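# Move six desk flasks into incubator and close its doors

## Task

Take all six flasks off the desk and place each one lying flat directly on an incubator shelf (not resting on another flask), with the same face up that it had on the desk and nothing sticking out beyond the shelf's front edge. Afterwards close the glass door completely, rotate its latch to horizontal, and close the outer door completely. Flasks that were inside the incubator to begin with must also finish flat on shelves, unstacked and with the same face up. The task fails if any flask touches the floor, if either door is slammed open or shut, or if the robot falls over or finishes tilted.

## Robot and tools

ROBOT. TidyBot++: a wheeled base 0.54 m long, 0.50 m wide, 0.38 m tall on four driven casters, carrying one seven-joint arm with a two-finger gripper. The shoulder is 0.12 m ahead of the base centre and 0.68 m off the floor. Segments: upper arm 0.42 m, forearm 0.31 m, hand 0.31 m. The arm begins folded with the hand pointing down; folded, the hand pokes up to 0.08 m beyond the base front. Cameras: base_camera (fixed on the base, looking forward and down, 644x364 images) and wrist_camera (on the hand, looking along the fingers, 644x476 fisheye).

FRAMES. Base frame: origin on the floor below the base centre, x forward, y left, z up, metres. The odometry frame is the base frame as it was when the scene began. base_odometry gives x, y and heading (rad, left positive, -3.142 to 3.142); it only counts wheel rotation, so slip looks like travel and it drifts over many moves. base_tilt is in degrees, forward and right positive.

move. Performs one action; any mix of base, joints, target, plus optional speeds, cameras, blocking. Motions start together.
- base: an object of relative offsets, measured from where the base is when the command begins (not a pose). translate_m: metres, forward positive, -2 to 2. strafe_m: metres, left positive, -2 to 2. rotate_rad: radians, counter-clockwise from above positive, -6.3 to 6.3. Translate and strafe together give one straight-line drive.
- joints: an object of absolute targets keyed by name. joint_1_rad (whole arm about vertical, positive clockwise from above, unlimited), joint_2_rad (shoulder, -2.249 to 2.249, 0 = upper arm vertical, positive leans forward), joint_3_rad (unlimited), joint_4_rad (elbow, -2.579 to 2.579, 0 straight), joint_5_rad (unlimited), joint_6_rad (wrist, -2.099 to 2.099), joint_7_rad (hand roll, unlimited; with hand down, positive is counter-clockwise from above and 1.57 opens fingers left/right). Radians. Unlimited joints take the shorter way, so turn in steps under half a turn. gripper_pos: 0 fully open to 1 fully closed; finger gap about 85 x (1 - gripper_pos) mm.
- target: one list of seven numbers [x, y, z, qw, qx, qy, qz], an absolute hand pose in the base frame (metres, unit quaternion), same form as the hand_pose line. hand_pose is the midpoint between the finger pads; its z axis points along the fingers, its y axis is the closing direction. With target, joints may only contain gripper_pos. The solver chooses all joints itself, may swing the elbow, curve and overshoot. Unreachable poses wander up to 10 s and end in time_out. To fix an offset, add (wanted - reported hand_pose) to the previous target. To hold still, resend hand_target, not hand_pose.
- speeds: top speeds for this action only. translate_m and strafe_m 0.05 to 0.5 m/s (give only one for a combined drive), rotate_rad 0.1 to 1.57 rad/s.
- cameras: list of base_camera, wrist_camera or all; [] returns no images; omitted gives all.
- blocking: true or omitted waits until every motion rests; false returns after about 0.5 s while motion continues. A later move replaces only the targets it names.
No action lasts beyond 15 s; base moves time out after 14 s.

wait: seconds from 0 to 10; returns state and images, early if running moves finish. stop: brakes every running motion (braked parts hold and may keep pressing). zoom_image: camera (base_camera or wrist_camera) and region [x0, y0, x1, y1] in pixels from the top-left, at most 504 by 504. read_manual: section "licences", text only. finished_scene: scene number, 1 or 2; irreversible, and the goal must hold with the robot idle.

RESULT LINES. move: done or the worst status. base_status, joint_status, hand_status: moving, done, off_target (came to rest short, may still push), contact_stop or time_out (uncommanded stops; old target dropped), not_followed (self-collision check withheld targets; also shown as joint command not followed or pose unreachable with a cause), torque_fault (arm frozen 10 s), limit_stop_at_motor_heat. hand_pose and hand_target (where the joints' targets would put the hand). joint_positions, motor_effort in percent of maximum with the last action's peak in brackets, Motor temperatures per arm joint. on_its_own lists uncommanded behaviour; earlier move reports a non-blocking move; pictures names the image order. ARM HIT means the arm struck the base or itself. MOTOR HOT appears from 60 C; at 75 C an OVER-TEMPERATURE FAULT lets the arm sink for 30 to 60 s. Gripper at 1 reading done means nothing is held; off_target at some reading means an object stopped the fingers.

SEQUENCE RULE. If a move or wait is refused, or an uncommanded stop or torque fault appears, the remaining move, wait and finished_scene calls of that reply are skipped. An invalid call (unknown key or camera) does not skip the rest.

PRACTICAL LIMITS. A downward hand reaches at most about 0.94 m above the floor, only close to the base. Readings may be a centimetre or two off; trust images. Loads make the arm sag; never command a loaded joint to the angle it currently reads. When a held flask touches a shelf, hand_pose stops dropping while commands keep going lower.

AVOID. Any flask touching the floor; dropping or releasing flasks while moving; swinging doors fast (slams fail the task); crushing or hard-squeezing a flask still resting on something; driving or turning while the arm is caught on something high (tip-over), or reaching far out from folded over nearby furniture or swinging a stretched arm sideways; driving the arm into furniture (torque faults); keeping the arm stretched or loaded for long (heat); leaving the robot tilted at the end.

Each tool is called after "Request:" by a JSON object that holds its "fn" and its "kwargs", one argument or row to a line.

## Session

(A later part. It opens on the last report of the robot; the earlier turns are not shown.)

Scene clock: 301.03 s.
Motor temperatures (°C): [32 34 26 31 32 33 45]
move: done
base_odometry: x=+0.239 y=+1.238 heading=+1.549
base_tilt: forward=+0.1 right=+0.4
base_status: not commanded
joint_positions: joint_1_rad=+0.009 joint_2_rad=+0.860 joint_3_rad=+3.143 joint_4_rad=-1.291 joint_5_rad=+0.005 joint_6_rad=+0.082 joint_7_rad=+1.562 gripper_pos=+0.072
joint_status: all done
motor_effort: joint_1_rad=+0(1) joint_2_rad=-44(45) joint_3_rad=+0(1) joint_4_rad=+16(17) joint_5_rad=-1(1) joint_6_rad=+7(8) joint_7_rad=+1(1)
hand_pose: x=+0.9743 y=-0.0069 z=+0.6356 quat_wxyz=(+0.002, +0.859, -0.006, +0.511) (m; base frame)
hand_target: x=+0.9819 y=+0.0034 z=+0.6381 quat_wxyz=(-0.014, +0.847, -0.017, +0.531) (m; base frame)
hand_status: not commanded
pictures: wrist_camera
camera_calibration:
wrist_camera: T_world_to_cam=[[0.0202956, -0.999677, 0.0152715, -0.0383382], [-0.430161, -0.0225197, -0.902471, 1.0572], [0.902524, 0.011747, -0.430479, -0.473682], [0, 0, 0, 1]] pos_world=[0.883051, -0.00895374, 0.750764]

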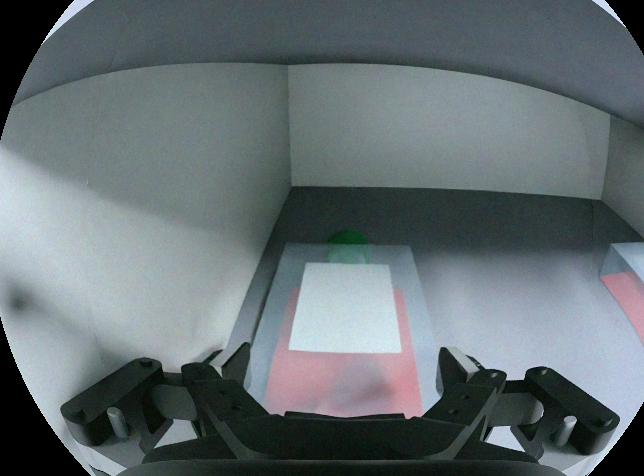

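Request:
{"fn": "move", "kwargs": {
  "joints": {"joint_2_rad": 0.89},
  "cameras": ["wrist_camera"]
}}

Scene clock: 303.03 s.
Motor temperatures (°C): [32 34 26 31 32 33 45]
move: done
base_odometry: x=+0.239 y=+1.238 heading=+1.549
base_tilt: forward=+0.1 right=+0.3
base_status: not commanded
joint_positions: joint_1_rad=+0.009 joint_2_rad=+0.861 joint_3_rad=+3.143 joint_4_rad=-1.291 joint_5_rad=+0.005 joint_6_rad=+0.086 joint_7_rad=+1.562 gripper_pos=+0.072
joint_status: all done
motor_effort: joint_1_rad=-1(1) joint_2_rad=-42(43) joint_3_rad=-1(1) joint_4_rad=+15(16) joint_5_rad=-1(1) joint_6_rad=+7(7) joint_7_rad=+1(1)
hand_pose: x=+0.9749 y=-0.0069 z=+0.6354 quat_wxyz=(+0.002, +0.859, -0.006, +0.512) (m; base frame)
hand_target: x=+0.9812 y=+0.0034 z=+0.6260 quat_wxyz=(-0.014, +0.851, -0.017, +0.525) (m; base frame)
hand_status: not commanded
pictures: wrist_camera
camera_calibration:
wrist_camera: T_world_to_cam=[[0.0202515, -0.999677, 0.0153279, -0.0383413], [-0.427575, -0.0225181, -0.903699, 1.0556], [0.903753, 0.0117474, -0.427893, -0.477142], [0, 0, 0, 1]] pos_world=[0.883342, -0.00895375, 0.750365]

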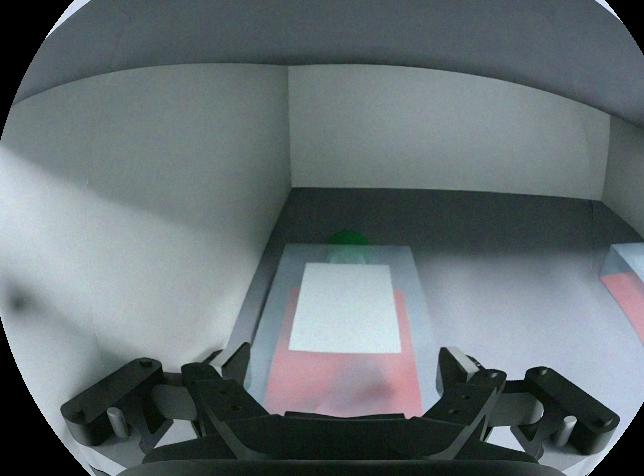

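Request:
{"fn": "move", "kwargs": {
  "joints": {"joint_2_rad": 0.858, "gripper_pos": 0},
  "cameras": ["wrist_camera"]
}}

Scene clock: 304.73 s.
Motor temperatures (°C): [32 34 26 31 32 33 45]
move: done
base_odometry: x=+0.239 y=+1.238 heading=+1.549
base_tilt: forward=+0.1 right=+0.3
base_status: not commanded
joint_positions: joint_1_rad=+0.009 joint_2_rad=+0.865 joint_3_rad=+3.143 joint_4_rad=-1.291 joint_5_rad=+0.005 joint_6_rad=+0.086 joint_7_rad=+1.561 gripper_pos=+0.000
joint_status: all done
motor_effort: joint_1_rad=-2(3) joint_2_rad=-47(48) joint_3_rad=-2(2) joint_4_rad=+17(18) joint_5_rad=-1(1) joint_6_rad=+9(9) joint_7_rad=+1(1)
hand_pose: x=+0.9747 y=-0.0069 z=+0.6325 quat_wxyz=(+0.002, +0.860, -0.006, +0.511) (m; base frame)
hand_target: x=+0.9825 y=+0.0034 z=+0.6537 quat_wxyz=(-0.015, +0.842, -0.016, +0.539) (m; base frame)
hand_status: not commanded
pictures: wrist_camera
camera_calibration:
wrist_camera: T_world_to_cam=[[0.0199066, -0.999694, 0.0146751, -0.037615], [-0.430698, -0.0218208, -0.902232, 1.055], [0.902276, 0.0116398, -0.431001, -0.474816], [0, 0, 0, 1]] pos_world=[0.883552, -0.00905571, 0.747762]

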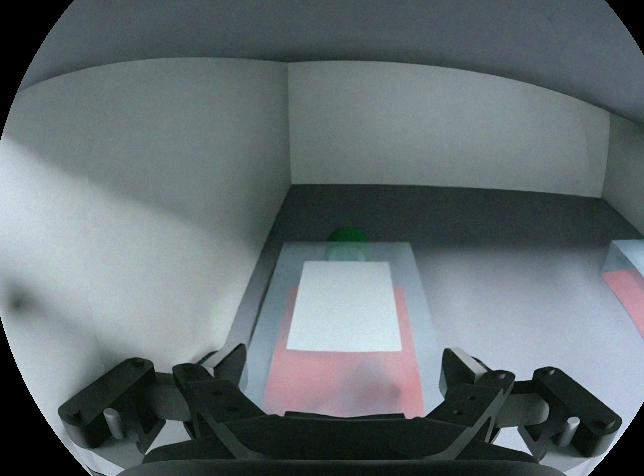

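Request:
{"fn": "move", "kwargs": {
  "base": {"translate_m": -0.11},
  "speeds": {"translate_m": 0.25},
  "cameras": ["wrist_camera"]
}}

Request:
{"fn": "move", "kwargs": {
  "base": {"translate_m": -0.22},
  "joints": {"gripper_pos": 1},
  "cameras": ["wrist_camera"]
}}

Scene clock: 310.43 s.
Motor temperatures (°C): [32 34 26 31 32 33 45]
move: done
base_odometry: x=+0.237 y=+1.128 heading=+1.549
base_tilt: forward=+0.1 right=+0.4
base_status: done
joint_positions: joint_1_rad=+0.005 joint_2_rad=+0.866 joint_3_rad=+3.143 joint_4_rad=-1.291 joint_5_rad=+0.005 joint_6_rad=+0.086 joint_7_rad=+1.561 gripper_pos=+0.000
joint_status: not commanded
motor_effort: joint_1_rad=-1(4) joint_2_rad=-46(49) joint_3_rad=+0(2) joint_4_rad=+17(18) joint_5_rad=-1(1) joint_6_rad=+9(9) joint_7_rad=+0(2)
hand_pose: x=+0.9745 y=-0.0035 z=+0.6311 quat_wxyz=(+0.001, +0.860, -0.004, +0.510) (m; base frame)
hand_target: x=+0.9825 y=+0.0034 z=+0.6537 quat_wxyz=(-0.015, +0.842, -0.016, +0.539) (m; base frame)
hand_status: not commanded
pictures: wrist_camera
camera_calibration:
wrist_camera: T_world_to_cam=[[0.0239567, -0.999605, 0.0146632, -0.0380672], [-0.432205, -0.023582, -0.901467, 1.05475], [0.901457, 0.0152587, -0.4326, -0.473451], [0, 0, 0, 1]] pos_world=[0.883574, -0.00595497, 0.746562]

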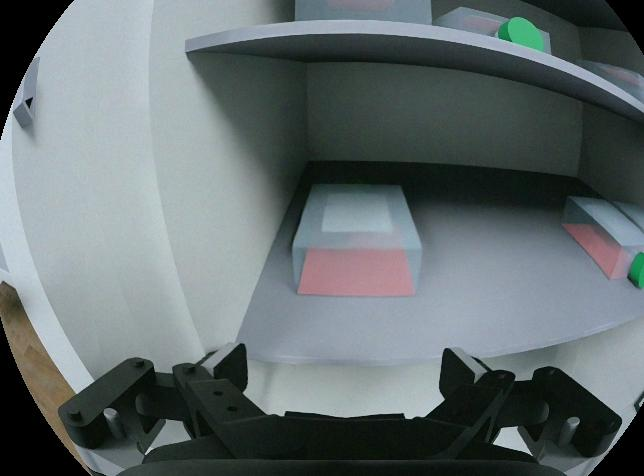

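Scene clock: 312.07 s.
Motor temperatures (°C): [32 34 26 31 32 33 45]
move: done
base_odometry: x=+0.232 y=+0.908 heading=+1.549
base_tilt: forward=+0.0 right=+0.3
base_status: done
joint_positions: joint_1_rad=+0.005 joint_2_rad=+0.867 joint_3_rad=+3.143 joint_4_rad=-1.291 joint_5_rad=+0.005 joint_6_rad=+0.086 joint_7_rad=+1.561 gripper_pos=+0.999
joint_status: all done
motor_effort: joint_1_rad=-1(1) joint_2_rad=-46(49) joint_3_rad=-1(1) joint_4_rad=+18(18) joint_5_rad=+0(1) joint_6_rad=+9(9) joint_7_rad=+1(1)
hand_pose: x=+0.9744 y=-0.0035 z=+0.6304 quat_wxyz=(+0.001, +0.860, -0.004, +0.510) (m; base frame)
hand_target: x=+0.9825 y=+0.0034 z=+0.6537 quat_wxyz=(-0.015, +0.842, -0.016, +0.539) (m; base frame)
hand_status: not commanded
pictures: wrist_camera
camera_calibration:
wrist_camera: T_world_to_cam=[[0.0239691, -0.999605, 0.0146402, -0.0380522], [-0.433011, -0.0235802, -0.90108, 1.05463], [0.90107, 0.0152587, -0.433406, -0.47277], [0, 0, 0, 1]] pos_world=[0.883577, -0.00595497, 0.745962]

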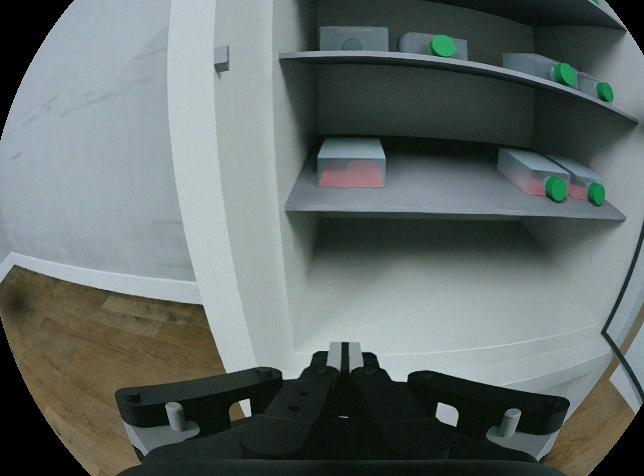

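Request:
{"fn": "move", "kwargs": {
  "joints": {"joint_1_rad": 0.0, "joint_2_rad": 0.33, "joint_3_rad": 3.1416, "joint_4_rad": -0.67, "joint_5_rad": 0.045, "joint_6_rad": -1.31, "joint_7_rad": 1.55, "gripper_pos": 1.0},
  "base": {"translate_m": -1.261, "strafe_m": 1.266, "rotate_rad": 1.771},
  "speeds": {"rotate_rad": 1.0},
  "cameras": ["wrist_camera"]
}}

Scene clock: 318.90 s.
Motor temperatures (°C): [32 34 26 31 32 33 45]
move: done
base_odometry: x=-1.061 y=-0.326 heading=-2.963
base_tilt: forward=+0.0 right=+0.4
base_status: done
joint_positions: joint_1_rad=-0.004 joint_2_rad=+0.344 joint_3_rad=+3.144 joint_4_rad=-0.676 joint_5_rad=+0.008 joint_6_rad=-1.235 joint_7_rad=+1.561 gripper_pos=+0.999
joint_status: all done
motor_effort: joint_1_rad=-1(12) joint_2_rad=-31(54) joint_3_rad=+0(6) joint_4_rad=+17(20) joint_5_rad=+0(1) joint_6_rad=+8(11) joint_7_rad=+0(2)
hand_pose: x=+0.7701 y=+0.0007 z=+1.0457 quat_wxyz=(+0.002, +0.903, -0.004, +0.429) (m; base frame)
hand_target: x=+0.7498 y=-0.0122 z=+1.0402 quat_wxyz=(+0.018, +0.914, -0.013, +0.404) (m; base frame)
hand_status: not commanded
pictures: wrist_camera
camera_calibration:
wrist_camera: T_world_to_cam=[[0.0263286, -0.999577, 0.0123393, -0.0344331], [-0.589608, -0.0254957, -0.807287, 1.36301], [0.80726, 0.0139794, -0.59003, 0.127319], [0, 0, 0, 1]] pos_world=[0.701768, -0.00144758, 1.17588]

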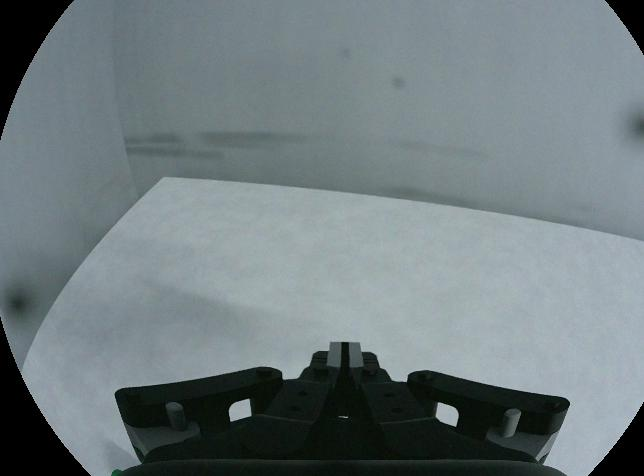

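Request:
{"fn": "move", "kwargs": {
  "joints": {"joint_2_rad": 0.257, "joint_4_rad": -0.93, "joint_6_rad": -0.99},
  "cameras": ["wrist_camera"]
}}

Request:
{"fn": "move", "kwargs": {
  "joints": {"joint_4_rad": -0.985, "joint_6_rad": -0.938},
  "cameras": ["wrist_camera"]
}}

Scene clock: 323.60 s.
Motor temperatures (°C): [32 34 26 31 32 33 45]
move: done
base_odometry: x=-1.061 y=-0.326 heading=-2.963
base_tilt: forward=+0.1 right=+0.3
base_status: not commanded
joint_positions: joint_1_rad=-0.004 joint_2_rad=+0.278 joint_3_rad=+3.144 joint_4_rad=-0.916 joint_5_rad=+0.008 joint_6_rad=-1.070 joint_7_rad=+1.561 gripper_pos=+0.999
joint_status: all done
motor_effort: joint_1_rad=-1(1) joint_2_rad=-29(32) joint_3_rad=+0(0) joint_4_rad=+18(19) joint_5_rad=-1(1) joint_6_rad=+8(9) joint_7_rad=+0(1)
hand_pose: x=+0.7663 y=+0.0007 z=+1.0028 quat_wxyz=(+0.002, +0.905, -0.003, +0.424) (m; base frame)
hand_target: x=+0.7732 y=-0.0103 z=+1.0293 quat_wxyz=(+0.018, +0.886, -0.007, +0.464) (m; base frame)
hand_status: not commanded
pictures: wrist_camera
camera_calibration:
wrist_camera: T_world_to_cam=[[0.027674, -0.999539, 0.0125221, -0.0349891], [-0.59766, -0.026586, -0.801309, 1.32619], [0.801272, 0.0146915, -0.59812, 0.117784], [0, 0, 0, 1]] pos_world=[0.699205, -0.00144517, 1.13358]

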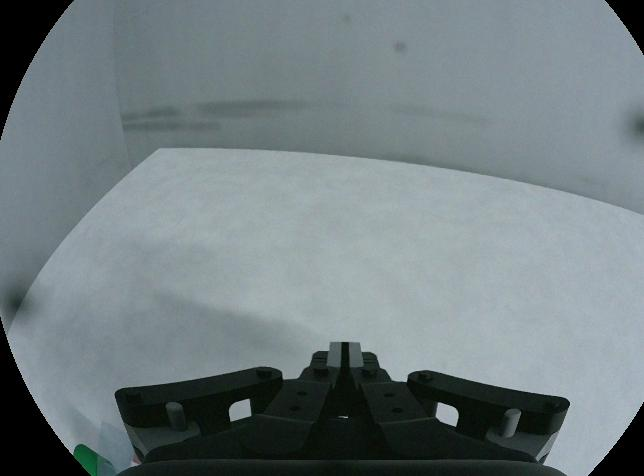

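Scene clock: 324.37 s.
Motor temperatures (°C): [32 34 26 31 32 33 45]
move: done
base_odometry: x=-1.061 y=-0.326 heading=-2.963
base_tilt: forward=+0.0 right=+0.4
base_status: not commanded
joint_positions: joint_1_rad=-0.004 joint_2_rad=+0.271 joint_3_rad=+3.144 joint_4_rad=-0.974 joint_5_rad=+0.008 joint_6_rad=-1.016 joint_7_rad=+1.561 gripper_pos=+0.999
joint_status: all done
motor_effort: joint_1_rad=+0(1) joint_2_rad=-30(32) joint_3_rad=+0(1) joint_4_rad=+19(20) joint_5_rad=-1(1) joint_6_rad=+8(9) joint_7_rad=+0(1)
hand_pose: x=+0.7696 y=+0.0008 z=+0.9898 quat_wxyz=(+0.002, +0.905, -0.003, +0.426) (m; base frame)
hand_target: x=+0.7787 y=-0.0099 z=+1.0124 quat_wxyz=(+0.017, +0.886, -0.006, +0.463) (m; base frame)
hand_status: not commanded
pictures: wrist_camera
camera_calibration:
wrist_camera: T_world_to_cam=[[0.0281033, -0.999523, 0.0127733, -0.0353818], [-0.594385, -0.0269833, -0.803728, 1.31762], [0.80369, 0.0149952, -0.59486, 0.102246], [0, 0, 0, 1]] pos_world=[0.701994, -0.00134435, 1.12028]

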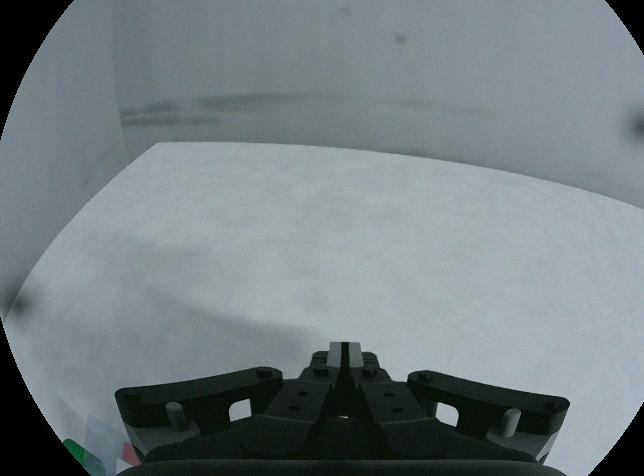

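Request:
{"fn": "zoom_image", "kwargs": {
  "camera": "wrist_camera",
  "region": [30, 380, 230, 476]
}}

Scaled by 2.520.

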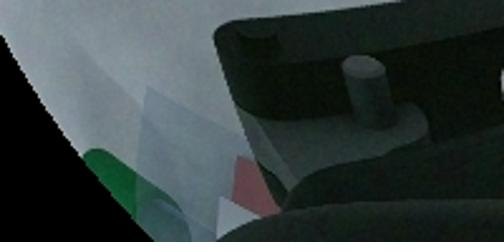

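Request:
{"fn": "move", "kwargs": {
  "base": {"translate_m": -0.08},
  "speeds": {"translate_m": 0.08},
  "cameras": ["wrist_camera"]
}}

Scene clock: 327.10 s.
Motor temperatures (°C): [32 34 26 31 32 33 45]
move: done
base_odometry: x=-0.982 y=-0.312 heading=-2.963
base_tilt: forward=+0.1 right=+0.3
base_status: done
joint_positions: joint_1_rad=-0.004 joint_2_rad=+0.266 joint_3_rad=+3.144 joint_4_rad=-0.974 joint_5_rad=+0.009 joint_6_rad=-1.014 joint_7_rad=+1.561 gripper_pos=+0.999
joint_status: not commanded
motor_effort: joint_1_rad=+0(1) joint_2_rad=-30(33) joint_3_rad=+0(1) joint_4_rad=+19(20) joint_5_rad=-1(1) joint_6_rad=+8(8) joint_7_rad=+0(1)
hand_pose: x=+0.7683 y=+0.0007 z=+0.9938 quat_wxyz=(+0.002, +0.903, -0.003, +0.430) (m; base frame)
hand_target: x=+0.7787 y=-0.0099 z=+1.0124 quat_wxyz=(+0.017, +0.886, -0.006, +0.463) (m; base frame)
hand_status: not commanded
pictures: wrist_camera
camera_calibration:
wrist_camera: T_world_to_cam=[[0.027867, -0.999528, 0.0129633, -0.0355137], [-0.588344, -0.0268846, -0.808163, 1.31995], [0.80813, 0.0148942, -0.588816, 0.09628], [0, 0, 0, 1]] pos_world=[0.699769, -0.00144452, 1.12389]

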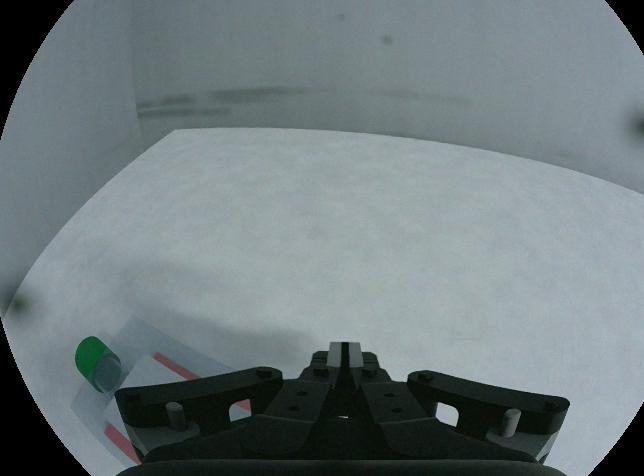

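Request:
{"fn": "zoom_image", "kwargs": {
  "camera": "wrist_camera",
  "region": [50, 296, 290, 476]
}}

Scaled by 2.100.

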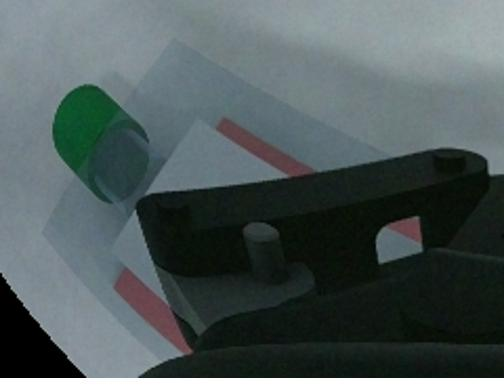

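Request:
{"fn": "move", "kwargs": {
  "base": {"translate_m": -0.035},
  "speeds": {"translate_m": 0.08},
  "cameras": ["wrist_camera"]
}}

Scene clock: 328.77 s.
Motor temperatures (°C): [32 34 26 31 32 33 45]
move: done
base_odometry: x=-0.947 y=-0.306 heading=-2.963
base_tilt: forward=+0.0 right=+0.3
base_status: done
joint_positions: joint_1_rad=-0.004 joint_2_rad=+0.264 joint_3_rad=+3.144 joint_4_rad=-0.974 joint_5_rad=+0.009 joint_6_rad=-1.012 joint_7_rad=+1.561 gripper_pos=+0.999
joint_status: not commanded
motor_effort: joint_1_rad=-1(1) joint_2_rad=-29(32) joint_3_rad=+0(1) joint_4_rad=+19(19) joint_5_rad=-1(1) joint_6_rad=+8(8) joint_7_rad=+0(1)
hand_pose: x=+0.7682 y=+0.0007 z=+0.9954 quat_wxyz=(+0.002, +0.902, -0.003, +0.432) (m; base frame)
hand_target: x=+0.7787 y=-0.0099 z=+1.0124 quat_wxyz=(+0.017, +0.886, -0.006, +0.463) (m; base frame)
hand_status: not commanded
pictures: wrist_camera
camera_calibration:
wrist_camera: T_world_to_cam=[[0.0278764, -0.999525, 0.0131541, -0.0357344], [-0.585153, -0.0269858, -0.810474, 1.32101], [0.810444, 0.0148959, -0.585627, 0.0923365], [0, 0, 0, 1]] pos_world=[0.699157, -0.00144422, 1.12519]

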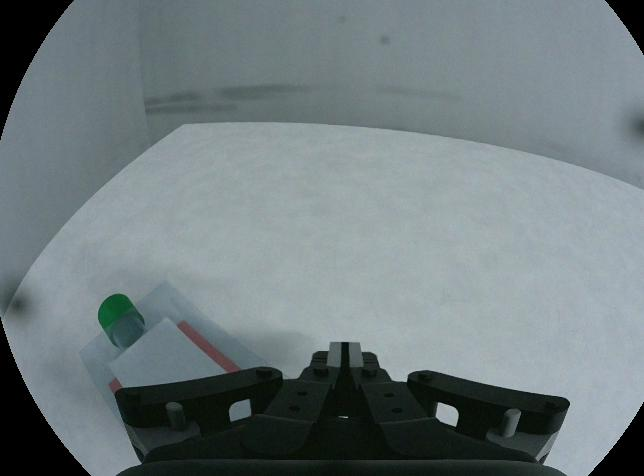

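Request:
{"fn": "move", "kwargs": {
  "base": {"translate_m": -0.045},
  "speeds": {"translate_m": 0.08},
  "cameras": ["wrist_camera"]
}}

Scene clock: 330.37 s.
Motor temperatures (°C): [32 34 26 31 32 33 45]
move: done
base_odometry: x=-0.902 y=-0.298 heading=-2.963
base_tilt: forward=+0.1 right=+0.4
base_status: done
joint_positions: joint_1_rad=-0.004 joint_2_rad=+0.263 joint_3_rad=+3.144 joint_4_rad=-0.974 joint_5_rad=+0.009 joint_6_rad=-1.011 joint_7_rad=+1.561 gripper_pos=+0.999
joint_status: not commanded
motor_effort: joint_1_rad=-1(2) joint_2_rad=-29(32) joint_3_rad=+1(1) joint_4_rad=+19(19) joint_5_rad=+0(1) joint_6_rad=+8(9) joint_7_rad=+0(2)
hand_pose: x=+0.7682 y=+0.0007 z=+0.9962 quat_wxyz=(+0.002, +0.902, -0.003, +0.432) (m; base frame)
hand_target: x=+0.7787 y=-0.0099 z=+1.0124 quat_wxyz=(+0.017, +0.886, -0.006, +0.463) (m; base frame)
hand_status: not commanded
pictures: wrist_camera
camera_calibration:
wrist_camera: T_world_to_cam=[[0.0278501, -0.999525, 0.0132077, -0.0357757], [-0.583596, -0.0269853, -0.811596, 1.3215], [0.811567, 0.0148951, -0.58407, 0.0903996], [0, 0, 0, 1]] pos_world=[0.698851, -0.00144422, 1.12579]

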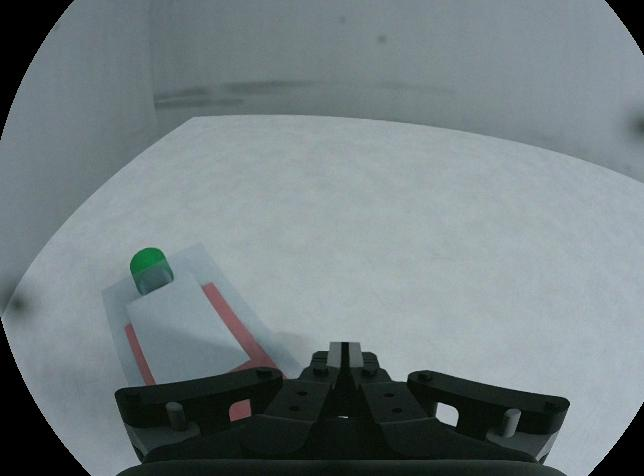

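Request:
{"fn": "move", "kwargs": {
  "base": {"translate_m": -0.03},
  "speeds": {"translate_m": 0.08},
  "cameras": ["wrist_camera"]
}}

Scene clock: 331.77 s.
Motor temperatures (°C): [32 34 26 31 32 33 45]
move: done
base_odometry: x=-0.872 y=-0.293 heading=-2.963
base_tilt: forward=+0.1 right=+0.4
base_status: done
joint_positions: joint_1_rad=-0.004 joint_2_rad=+0.263 joint_3_rad=+3.144 joint_4_rad=-0.974 joint_5_rad=+0.009 joint_6_rad=-1.011 joint_7_rad=+1.561 gripper_pos=+0.999
joint_status: not commanded
motor_effort: joint_1_rad=-1(1) joint_2_rad=-30(32) joint_3_rad=+0(1) joint_4_rad=+19(19) joint_5_rad=-1(1) joint_6_rad=+8(9) joint_7_rad=+1(1)
hand_pose: x=+0.7682 y=+0.0007 z=+0.9962 quat_wxyz=(+0.002, +0.902, -0.003, +0.432) (m; base frame)
hand_target: x=+0.7787 y=-0.0099 z=+1.0124 quat_wxyz=(+0.017, +0.886, -0.006, +0.463) (m; base frame)
hand_status: not commanded
pictures: wrist_camera
camera_calibration:
wrist_camera: T_world_to_cam=[[0.0278501, -0.999525, 0.0132077, -0.0357757], [-0.583596, -0.0269853, -0.811596, 1.3215], [0.811567, 0.0148951, -0.58407, 0.0903996], [0, 0, 0, 1]] pos_world=[0.698851, -0.00144422, 1.12579]

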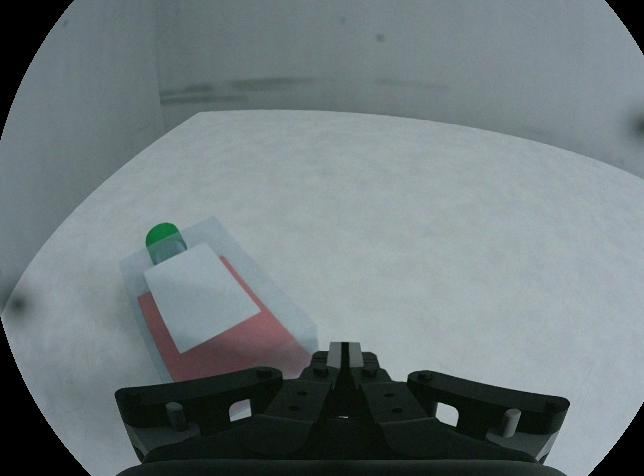

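Request:
{"fn": "move", "kwargs": {
  "joints": {"joint_2_rad": 0.28, "joint_4_rad": -0.80, "joint_6_rad": -1.187},
  "blocking": false,
  "cameras": []
}}

Request:
{"fn": "move", "kwargs": {
  "joints": {"joint_2_rad": 0.28, "joint_4_rad": -0.80, "joint_6_rad": -1.187, "gripper_pos": 0.0},
  "base": {"translate_m": 0.131, "strafe_m": -0.5385, "rotate_rad": 0.737},
  "speeds": {"rotate_rad": 1.0},
  "cameras": ["wrist_camera"]
}}

Scene clock: 333.87 s.
Motor temperatures (°C): [32 34 26 31 32 33 45]
move: moving
base_odometry: x=-0.872 y=-0.293 heading=-2.963
base_tilt: forward=+0.0 right=+0.3
base_status: not commanded
joint_positions: joint_1_rad=-0.004 joint_2_rad=+0.274 joint_3_rad=+3.144 joint_4_rad=-0.879 joint_5_rad=+0.009 joint_6_rad=-1.057 joint_7_rad=+1.561 gripper_pos=+0.999
joint_status: joint_2_rad moving; joint_4_rad moving; joint_6_rad moving
motor_effort: joint_1_rad=+0(1) joint_2_rad=-30(31) joint_3_rad=+0(1) joint_4_rad=+18(21) joint_5_rad=+0(1) joint_6_rad=+8(9) joint_7_rad=+0(1)
hand_pose: x=+0.7700 y=+0.0007 z=+1.0282 quat_wxyz=(+0.002, +0.894, -0.003, +0.449) (m; base frame)
hand_target: x=+0.7610 y=-0.0112 z=+1.0280 quat_wxyz=(+0.018, +0.900, -0.009, +0.436) (m; base frame)
hand_status: not commanded
pictures: none
No camera images: "cameras" was empty.

Scene clock: 336.30 s.
Motor temperatures (°C): [32 34 26 31 32 33 45]
move: done
base_odometry: x=-1.097 y=+0.214 heading=-2.225
base_tilt: forward=+0.1 right=+0.3
base_status: done
joint_positions: joint_1_rad=+0.000 joint_2_rad=+0.286 joint_3_rad=+3.143 joint_4_rad=-0.810 joint_5_rad=+0.010 joint_6_rad=-1.112 joint_7_rad=+1.561 gripper_pos=+0.000
joint_status: all done
motor_effort: joint_1_rad=-1(4) joint_2_rad=-30(32) joint_3_rad=+0(3) joint_4_rad=+18(19) joint_5_rad=-1(1) joint_6_rad=+8(9) joint_7_rad=+1(1)
hand_pose: x=+0.7676 y=-0.0024 z=+1.0440 quat_wxyz=(+0.004, +0.893, -0.005, +0.450) (m; base frame)
hand_target: x=+0.7513 y=-0.0116 z=+1.0350 quat_wxyz=(+0.018, +0.906, -0.011, +0.424) (m; base frame)
hand_status: not commanded
pictures: wrist_camera
camera_calibration:
wrist_camera: T_world_to_cam=[[0.0219319, -0.999643, 0.0152798, -0.037136], [-0.551095, -0.0248399, -0.834072, 1.35847], [0.834154, 0.00987213, -0.551443, 0.0674466], [0, 0, 0, 1]] pos_world=[0.693201, -0.00404436, 1.17082]

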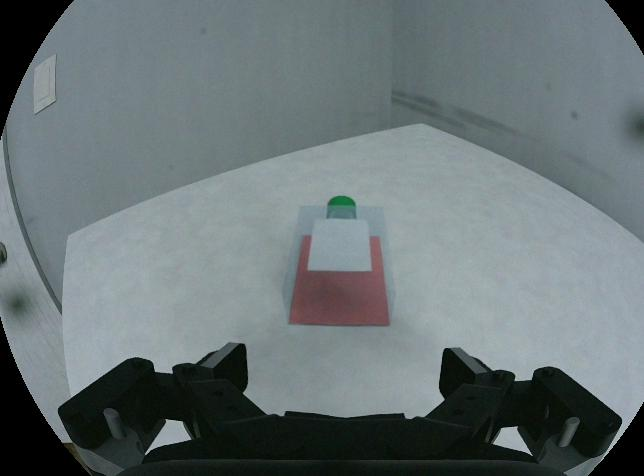

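Request:
{"fn": "zoom_image", "kwargs": {
  "camera": "wrist_camera",
  "region": [260, 190, 430, 340]
}}

Scaled by 2.965.

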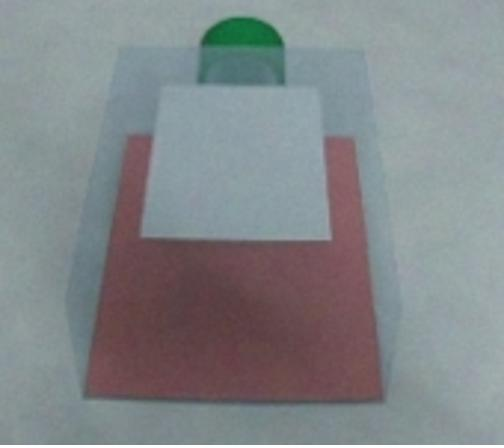

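Request:
{"fn": "move", "kwargs": {
  "joints": {"joint_2_rad": 0.301, "joint_4_rad": -0.957, "joint_6_rad": -0.755},
  "base": {"translate_m": 0.0655},
  "speeds": {"translate_m": 0.2},
  "cameras": ["wrist_camera"]
}}

Request:
{"fn": "zoom_image", "kwargs": {
  "camera": "wrist_camera",
  "region": [224, 250, 464, 430]
}}

Scene clock: 338.53 s.
Motor temperatures (°C): [32 34 26 31 32 33 45]
move: done
base_odometry: x=-1.138 y=+0.162 heading=-2.225
base_tilt: forward=+0.1 right=+0.2
base_status: done
joint_positions: joint_1_rad=+0.000 joint_2_rad=+0.314 joint_3_rad=+3.143 joint_4_rad=-0.951 joint_5_rad=+0.010 joint_6_rad=-0.832 joint_7_rad=+1.561 gripper_pos=+0.000
joint_status: all done
motor_effort: joint_1_rad=+0(2) joint_2_rad=-32(38) joint_3_rad=+0(2) joint_4_rad=+19(22) joint_5_rad=-1(1) joint_6_rad=+8(10) joint_7_rad=+1(1)
hand_pose: x=+0.8179 y=-0.0019 z=+1.0199 quat_wxyz=(+0.003, +0.867, -0.004, +0.498) (m; base frame)
hand_target: x=+0.8241 y=-0.0082 z=+1.0474 quat_wxyz=(+0.016, +0.845, -0.003, +0.535) (m; base frame)
hand_status: not commanded
pictures: wrist_camera
camera_calibration:
wrist_camera: T_world_to_cam=[[0.0227529, -0.999558, 0.0191448, -0.0420285], [-0.456327, -0.0274221, -0.88939, 1.34488], [0.889521, 0.0114999, -0.456749, -0.129725], [0, 0, 0, 1]] pos_world=[0.730055, -0.00363861, 1.13768]

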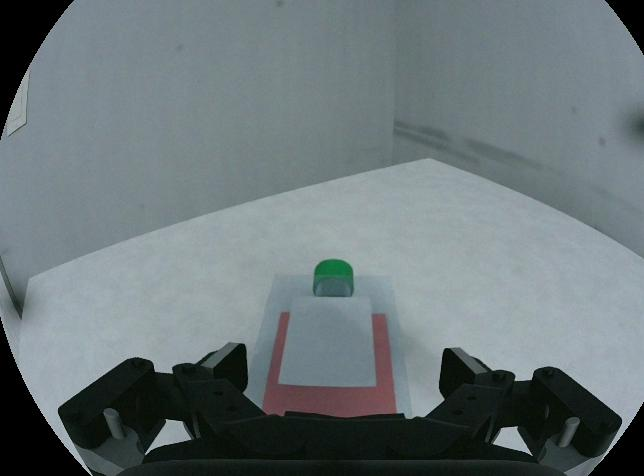

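Scaled by 2.100.

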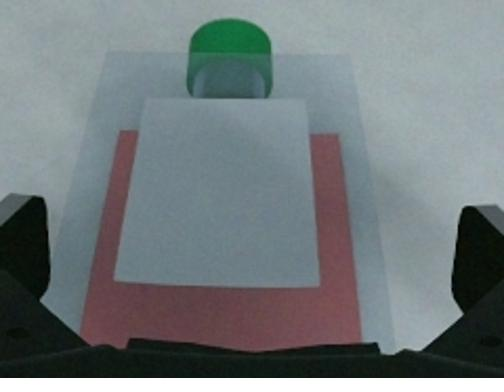

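Request:
{"fn": "zoom_image", "kwargs": {
  "camera": "wrist_camera",
  "region": [244, 265, 344, 385]
}}

Request:
{"fn": "zoom_image", "kwargs": {
  "camera": "wrist_camera",
  "region": [334, 265, 434, 385]
}}

Scaled by 4.200.

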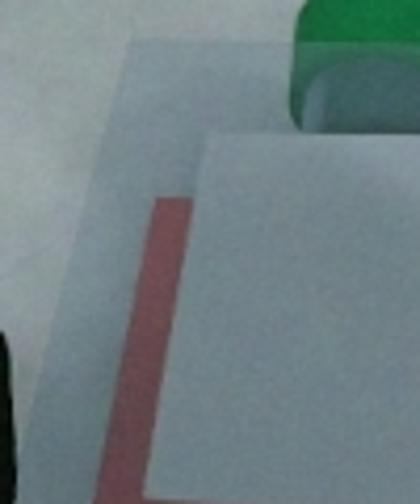

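Scaled by 4.200.

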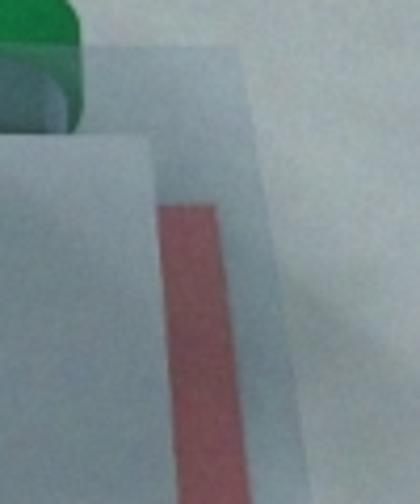

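Request:
{"fn": "move", "kwargs": {
  "base": {"rotate_rad": 0.009},
  "cameras": ["wrist_camera"]
}}

Request:
{"fn": "zoom_image", "kwargs": {
  "camera": "wrist_camera",
  "region": [224, 250, 464, 430]
}}

Scene clock: 340.57 s.
Motor temperatures (°C): [32 34 26 31 32 33 45]
move: done
base_odometry: x=-1.138 y=+0.162 heading=-2.217
base_tilt: forward=+0.1 right=+0.3
base_status: done
joint_positions: joint_1_rad=+0.000 joint_2_rad=+0.314 joint_3_rad=+3.143 joint_4_rad=-0.951 joint_5_rad=+0.010 joint_6_rad=-0.832 joint_7_rad=+1.561 gripper_pos=+0.000
joint_status: not commanded
motor_effort: joint_1_rad=-1(4) joint_2_rad=-32(33) joint_3_rad=+0(3) joint_4_rad=+19(20) joint_5_rad=-1(1) joint_6_rad=+9(9) joint_7_rad=+0(1)
hand_pose: x=+0.8179 y=-0.0018 z=+1.0199 quat_wxyz=(+0.003, +0.867, -0.003, +0.499) (m; base frame)
hand_target: x=+0.8241 y=-0.0082 z=+1.0474 quat_wxyz=(+0.016, +0.845, -0.003, +0.535) (m; base frame)
hand_status: not commanded
pictures: wrist_camera
camera_calibration:
wrist_camera: T_world_to_cam=[[0.0228862, -0.999554, 0.0191879, -0.0420766], [-0.456244, -0.0275202, -0.889429, 1.34496], [0.88956, 0.0116013, -0.45667, -0.129798], [0, 0, 0, 1]] pos_world=[0.730056, -0.00353844, 1.13778]

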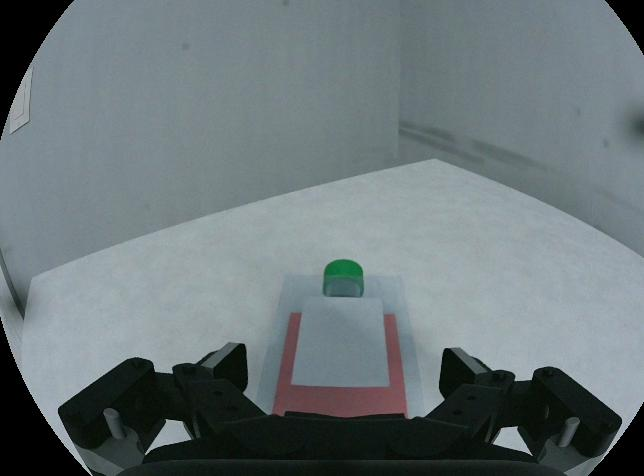

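Scaled by 2.100.

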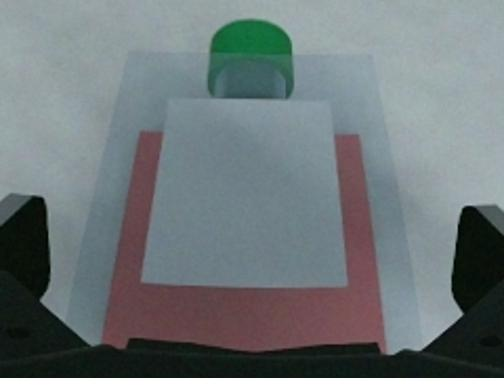

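Request:
{"fn": "move", "kwargs": {
  "joints": {"joint_2_rad": 0.298, "joint_4_rad": -1.095, "joint_6_rad": -0.616},
  "cameras": ["wrist_camera"]
}}

Request:
{"fn": "move", "kwargs": {
  "joints": {"gripper_pos": 0.2},
  "cameras": ["wrist_camera"]
}}

Scene clock: 342.07 s.
Motor temperatures (°C): [32 34 26 31 32 33 45]
move: done
base_odometry: x=-1.138 y=+0.162 heading=-2.217
base_tilt: forward=+0.0 right=+0.4
base_status: not commanded
joint_positions: joint_1_rad=+0.000 joint_2_rad=+0.303 joint_3_rad=+3.143 joint_4_rad=-1.069 joint_5_rad=+0.010 joint_6_rad=-0.687 joint_7_rad=+1.561 gripper_pos=+0.000
joint_status: all done
motor_effort: joint_1_rad=-1(1) joint_2_rad=-30(33) joint_3_rad=+0(1) joint_4_rad=+19(20) joint_5_rad=+0(1) joint_6_rad=+8(9) joint_7_rad=+0(2)
hand_pose: x=+0.8277 y=-0.0015 z=+0.9989 quat_wxyz=(+0.003, +0.857, -0.003, +0.515) (m; base frame)
hand_target: x=+0.8338 y=-0.0067 z=+1.0077 quat_wxyz=(+0.015, +0.844, +0.000, +0.537) (m; base frame)
hand_status: not commanded
pictures: wrist_camera
camera_calibration:
wrist_camera: T_world_to_cam=[[0.0236592, -0.999511, 0.020421, -0.0434741], [-0.422302, -0.0285068, -0.906007, 1.31926], [0.906146, 0.0128116, -0.42277, -0.195756], [0, 0, 0, 1]] pos_world=[0.735538, -0.00333698, 1.11339]

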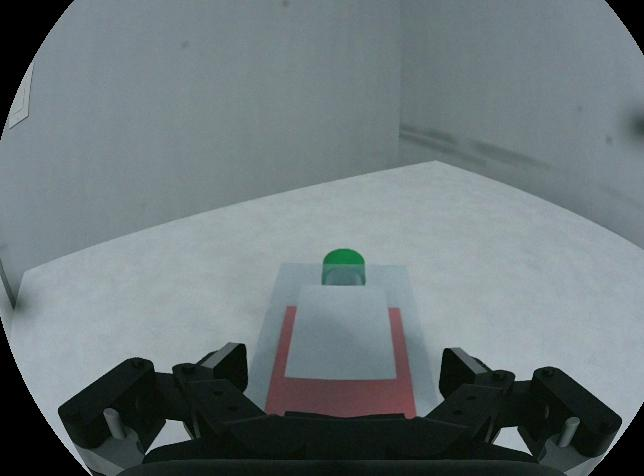

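Scene clock: 342.70 s.
Motor temperatures (°C): [32 34 26 31 32 33 45]
move: done
base_odometry: x=-1.138 y=+0.162 heading=-2.217
base_tilt: forward=+0.1 right=+0.4
base_status: not commanded
joint_positions: joint_1_rad=+0.000 joint_2_rad=+0.300 joint_3_rad=+3.143 joint_4_rad=-1.069 joint_5_rad=+0.010 joint_6_rad=-0.685 joint_7_rad=+1.561 gripper_pos=+0.200
joint_status: all done
motor_effort: joint_1_rad=-2(2) joint_2_rad=-29(30) joint_3_rad=+0(2) joint_4_rad=+18(18) joint_5_rad=+0(1) joint_6_rad=+7(8) joint_7_rad=+1(1)
hand_pose: x=+0.8271 y=-0.0018 z=+1.0017 quat_wxyz=(+0.003, +0.856, -0.003, +0.517) (m; base frame)
hand_target: x=+0.8338 y=-0.0067 z=+1.0077 quat_wxyz=(+0.015, +0.844, +0.000, +0.537) (m; base frame)
hand_status: not commanded
pictures: wrist_camera
camera_calibration:
wrist_camera: T_world_to_cam=[[0.0230992, -0.999522, 0.0205435, -0.0435152], [-0.417285, -0.0283128, -0.908335, 1.31969], [0.908482, 0.0124094, -0.417739, -0.200912], [0, 0, 0, 1]] pos_world=[0.734218, -0.00363706, 1.11569]

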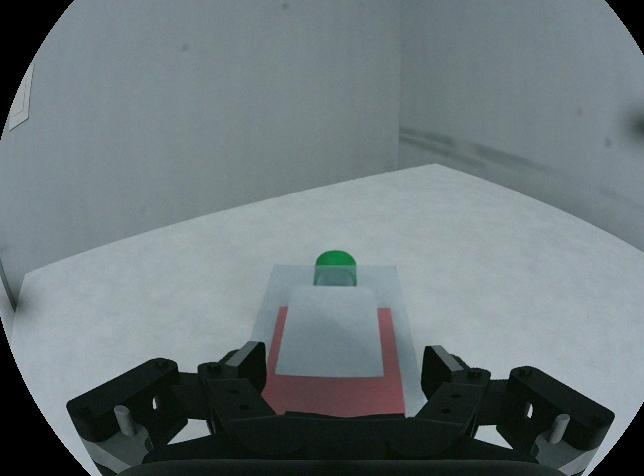

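Request:
{"fn": "move", "kwargs": {
  "joints": {"joint_2_rad": 0.301, "joint_4_rad": -0.935, "joint_6_rad": -0.895, "gripper_pos": 0.0},
  "cameras": ["wrist_camera"]
}}

Request:
{"fn": "zoom_image", "kwargs": {
  "camera": "wrist_camera",
  "region": [224, 250, 464, 430]
}}

Scene clock: 344.03 s.
Motor temperatures (°C): [32 34 26 31 32 33 45]
move: done
base_odometry: x=-1.138 y=+0.162 heading=-2.217
base_tilt: forward=+0.0 right=+0.4
base_status: not commanded
joint_positions: joint_1_rad=+0.000 joint_2_rad=+0.307 joint_3_rad=+3.143 joint_4_rad=-0.944 joint_5_rad=+0.010 joint_6_rad=-0.819 joint_7_rad=+1.561 gripper_pos=+0.000
joint_status: all done
motor_effort: joint_1_rad=+0(2) joint_2_rad=-31(34) joint_3_rad=-1(1) joint_4_rad=+19(21) joint_5_rad=+0(1) joint_6_rad=+9(10) joint_7_rad=+1(1)
hand_pose: x=+0.8177 y=-0.0021 z=+1.0329 quat_wxyz=(+0.003, +0.860, -0.004, +0.511) (m; base frame)
hand_target: x=+0.8043 y=-0.0096 z=+1.0217 quat_wxyz=(+0.017, +0.875, -0.005, +0.484) (m; base frame)
hand_status: not commanded
pictures: wrist_camera
camera_calibration:
wrist_camera: T_world_to_cam=[[0.0220293, -0.99956, 0.0198612, -0.0426488], [-0.431296, -0.0274239, -0.901794, 1.34873], [0.901942, 0.0112998, -0.43171, -0.159682], [0, 0, 0, 1]] pos_world=[0.726663, -0.00383835, 1.14818]

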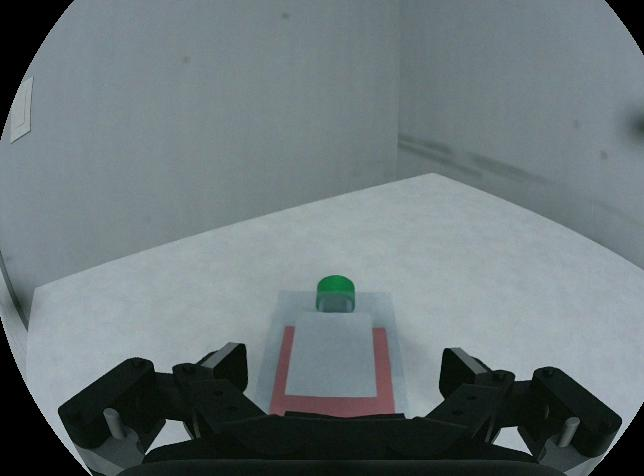

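Scaled by 2.100.

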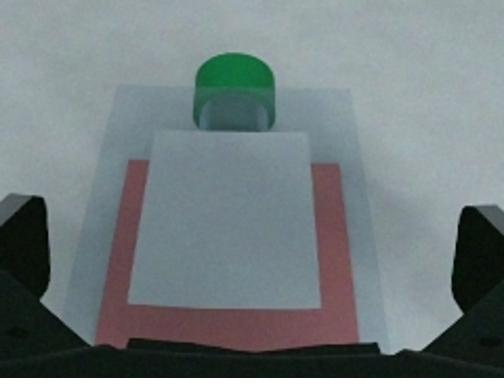

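Request:
{"fn": "zoom_image", "kwargs": {
  "camera": "wrist_camera",
  "region": [244, 280, 344, 400]
}}

Request:
{"fn": "zoom_image", "kwargs": {
  "camera": "wrist_camera",
  "region": [334, 280, 434, 400]
}}

Scaled by 4.200.

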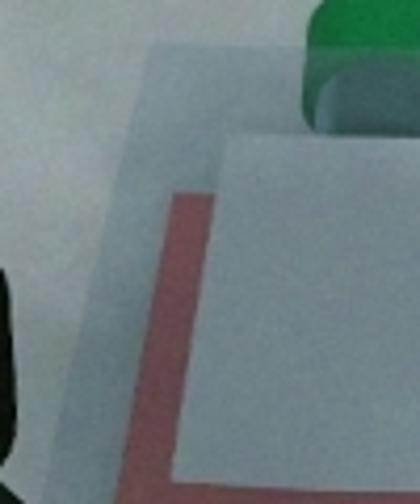

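Scaled by 4.200.

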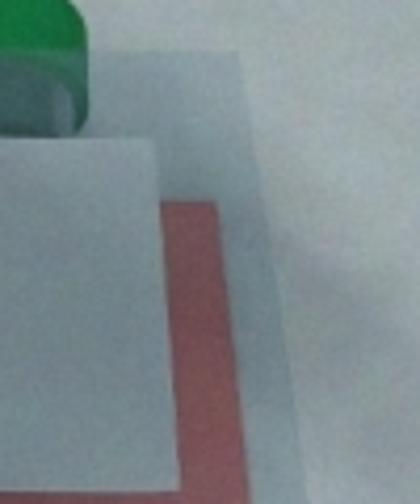

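Request:
{"fn": "move", "kwargs": {
  "joints": {"joint_2_rad": 0.301, "joint_4_rad": -0.965},
  "base": {"rotate_rad": 0.008},
  "cameras": ["wrist_camera"]
}}

Request:
{"fn": "zoom_image", "kwargs": {
  "camera": "wrist_camera",
  "region": [224, 250, 464, 430]
}}

Scene clock: 345.90 s.
Motor temperatures (°C): [32 34 26 31 32 33 45]
move: done
base_odometry: x=-1.138 y=+0.162 heading=-2.210
base_tilt: forward=+0.1 right=+0.4
base_status: done
joint_positions: joint_1_rad=+0.000 joint_2_rad=+0.308 joint_3_rad=+3.143 joint_4_rad=-0.959 joint_5_rad=+0.011 joint_6_rad=-0.820 joint_7_rad=+1.561 gripper_pos=+0.000
joint_status: all done
motor_effort: joint_1_rad=+0(4) joint_2_rad=-32(33) joint_3_rad=+0(3) joint_4_rad=+19(20) joint_5_rad=+0(2) joint_6_rad=+9(9) joint_7_rad=+0(1)
hand_pose: x=+0.8171 y=-0.0020 z=+1.0235 quat_wxyz=(+0.003, +0.864, -0.003, +0.503) (m; base frame)
hand_target: x=+0.8022 y=-0.0096 z=+1.0050 quat_wxyz=(+0.017, +0.882, -0.005, +0.471) (m; base frame)
hand_status: not commanded
pictures: wrist_camera
camera_calibration:
wrist_camera: T_world_to_cam=[[0.0224945, -0.999552, 0.019758, -0.0426416], [-0.446273, -0.027724, -0.894468, 1.34478], [0.894614, 0.0113032, -0.446696, -0.14176], [0, 0, 0, 1]] pos_world=[0.727918, -0.00373744, 1.14038]

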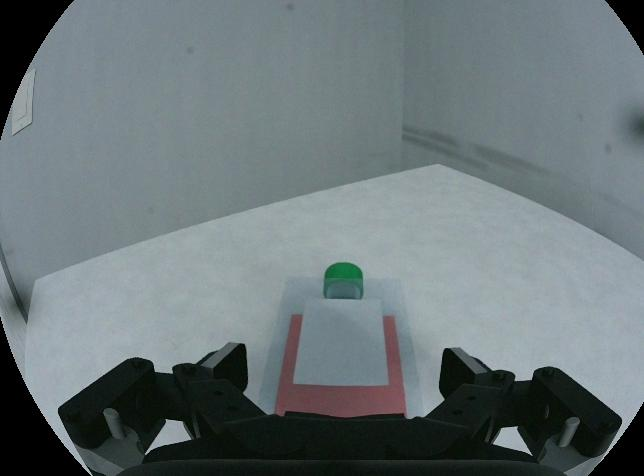

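Scaled by 2.100.

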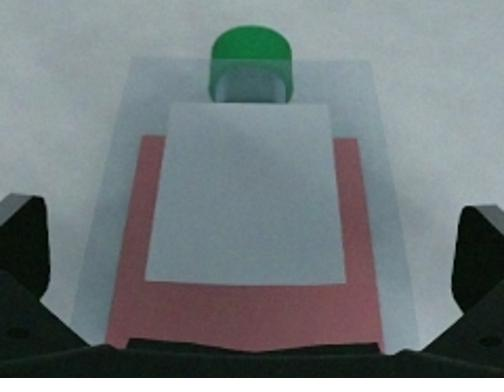

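Request:
{"fn": "move", "kwargs": {
  "base": {"strafe_m": 0.002},
  "cameras": ["wrist_camera"]
}}

Request:
{"fn": "zoom_image", "kwargs": {
  "camera": "wrist_camera",
  "region": [244, 265, 344, 385]
}}

Request:
{"fn": "zoom_image", "kwargs": {
  "camera": "wrist_camera",
  "region": [344, 265, 444, 385]
}}

Scene clock: 346.77 s.
Motor temperatures (°C): [32 34 26 31 32 33 45]
move: done
base_odometry: x=-1.136 y=+0.161 heading=-2.210
base_tilt: forward=+0.1 right=+0.3
base_status: done
joint_positions: joint_1_rad=+0.000 joint_2_rad=+0.308 joint_3_rad=+3.143 joint_4_rad=-0.959 joint_5_rad=+0.011 joint_6_rad=-0.820 joint_7_rad=+1.561 gripper_pos=+0.000
joint_status: not commanded
motor_effort: joint_1_rad=-2(5) joint_2_rad=-31(33) joint_3_rad=+0(4) joint_4_rad=+20(20) joint_5_rad=+0(2) joint_6_rad=+8(9) joint_7_rad=+0(1)
hand_pose: x=+0.8171 y=-0.0019 z=+1.0235 quat_wxyz=(+0.004, +0.864, -0.003, +0.503) (m; base frame)
hand_target: x=+0.8022 y=-0.0096 z=+1.0050 quat_wxyz=(+0.017, +0.882, -0.005, +0.471) (m; base frame)
hand_status: not commanded
pictures: wrist_camera
camera_calibration:
wrist_camera: T_world_to_cam=[[0.0227224, -0.999538, 0.0202027, -0.0431132], [-0.446263, -0.0282236, -0.894457, 1.34477], [0.894613, 0.0113085, -0.446698, -0.141759], [0, 0, 0, 1]] pos_world=[0.727919, -0.00353593, 1.14038]

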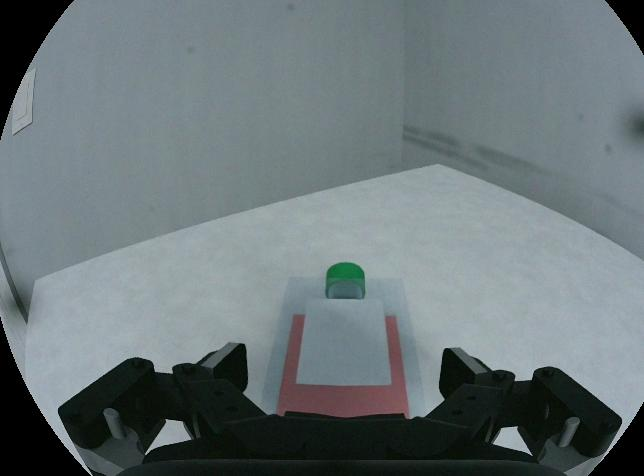

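Scaled by 4.200.

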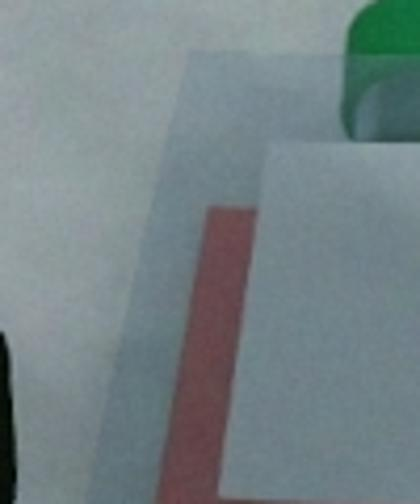

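Scaled by 4.200.

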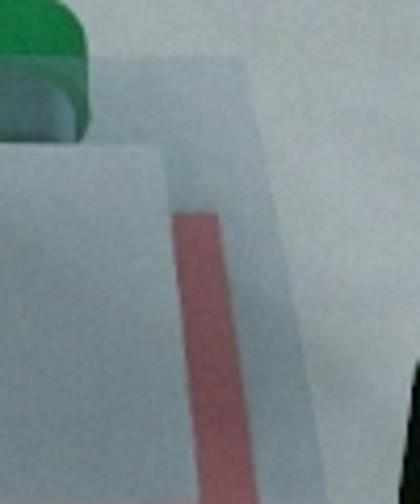

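Request:
{"fn": "move", "kwargs": {
  "joints": {"joint_2_rad": 0.298, "joint_4_rad": -1.095, "joint_6_rad": -0.616},
  "cameras": ["wrist_camera"]
}}

Scene clock: 348.17 s.
Motor temperatures (°C): [32 34 26 31 32 33 45]
move: done
base_odometry: x=-1.136 y=+0.161 heading=-2.210
base_tilt: forward=+0.1 right=+0.3
base_status: not commanded
joint_positions: joint_1_rad=+0.000 joint_2_rad=+0.308 joint_3_rad=+3.143 joint_4_rad=-1.083 joint_5_rad=+0.011 joint_6_rad=-0.689 joint_7_rad=+1.561 gripper_pos=+0.000
joint_status: all done
motor_effort: joint_1_rad=+0(1) joint_2_rad=-32(35) joint_3_rad=+0(0) joint_4_rad=+20(22) joint_5_rad=-1(1) joint_6_rad=+9(10) joint_7_rad=+1(1)
hand_pose: x=+0.8277 y=-0.0016 z=+0.9866 quat_wxyz=(+0.003, +0.863, -0.003, +0.506) (m; base frame)
hand_target: x=+0.8338 y=-0.0067 z=+1.0077 quat_wxyz=(+0.015, +0.844, +0.000, +0.537) (m; base frame)
hand_status: not commanded
pictures: wrist_camera
camera_calibration:
wrist_camera: T_world_to_cam=[[0.0240013, -0.999499, 0.0206311, -0.0437995], [-0.44141, -0.0291116, -0.896833, 1.31482], [0.896984, 0.0124183, -0.441888, -0.174454], [0, 0, 0, 1]] pos_world=[0.737907, -0.00333464, 1.10299]

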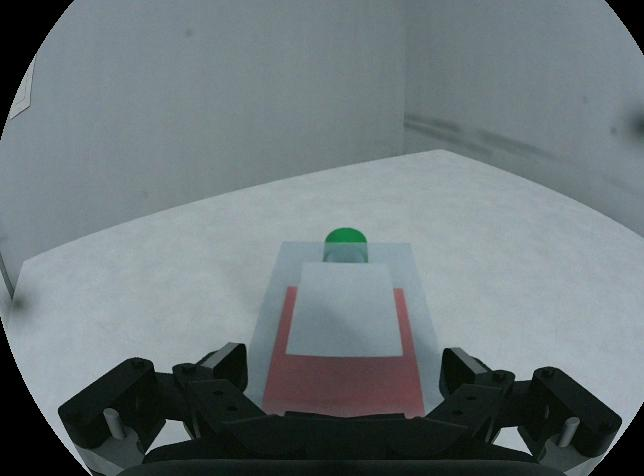

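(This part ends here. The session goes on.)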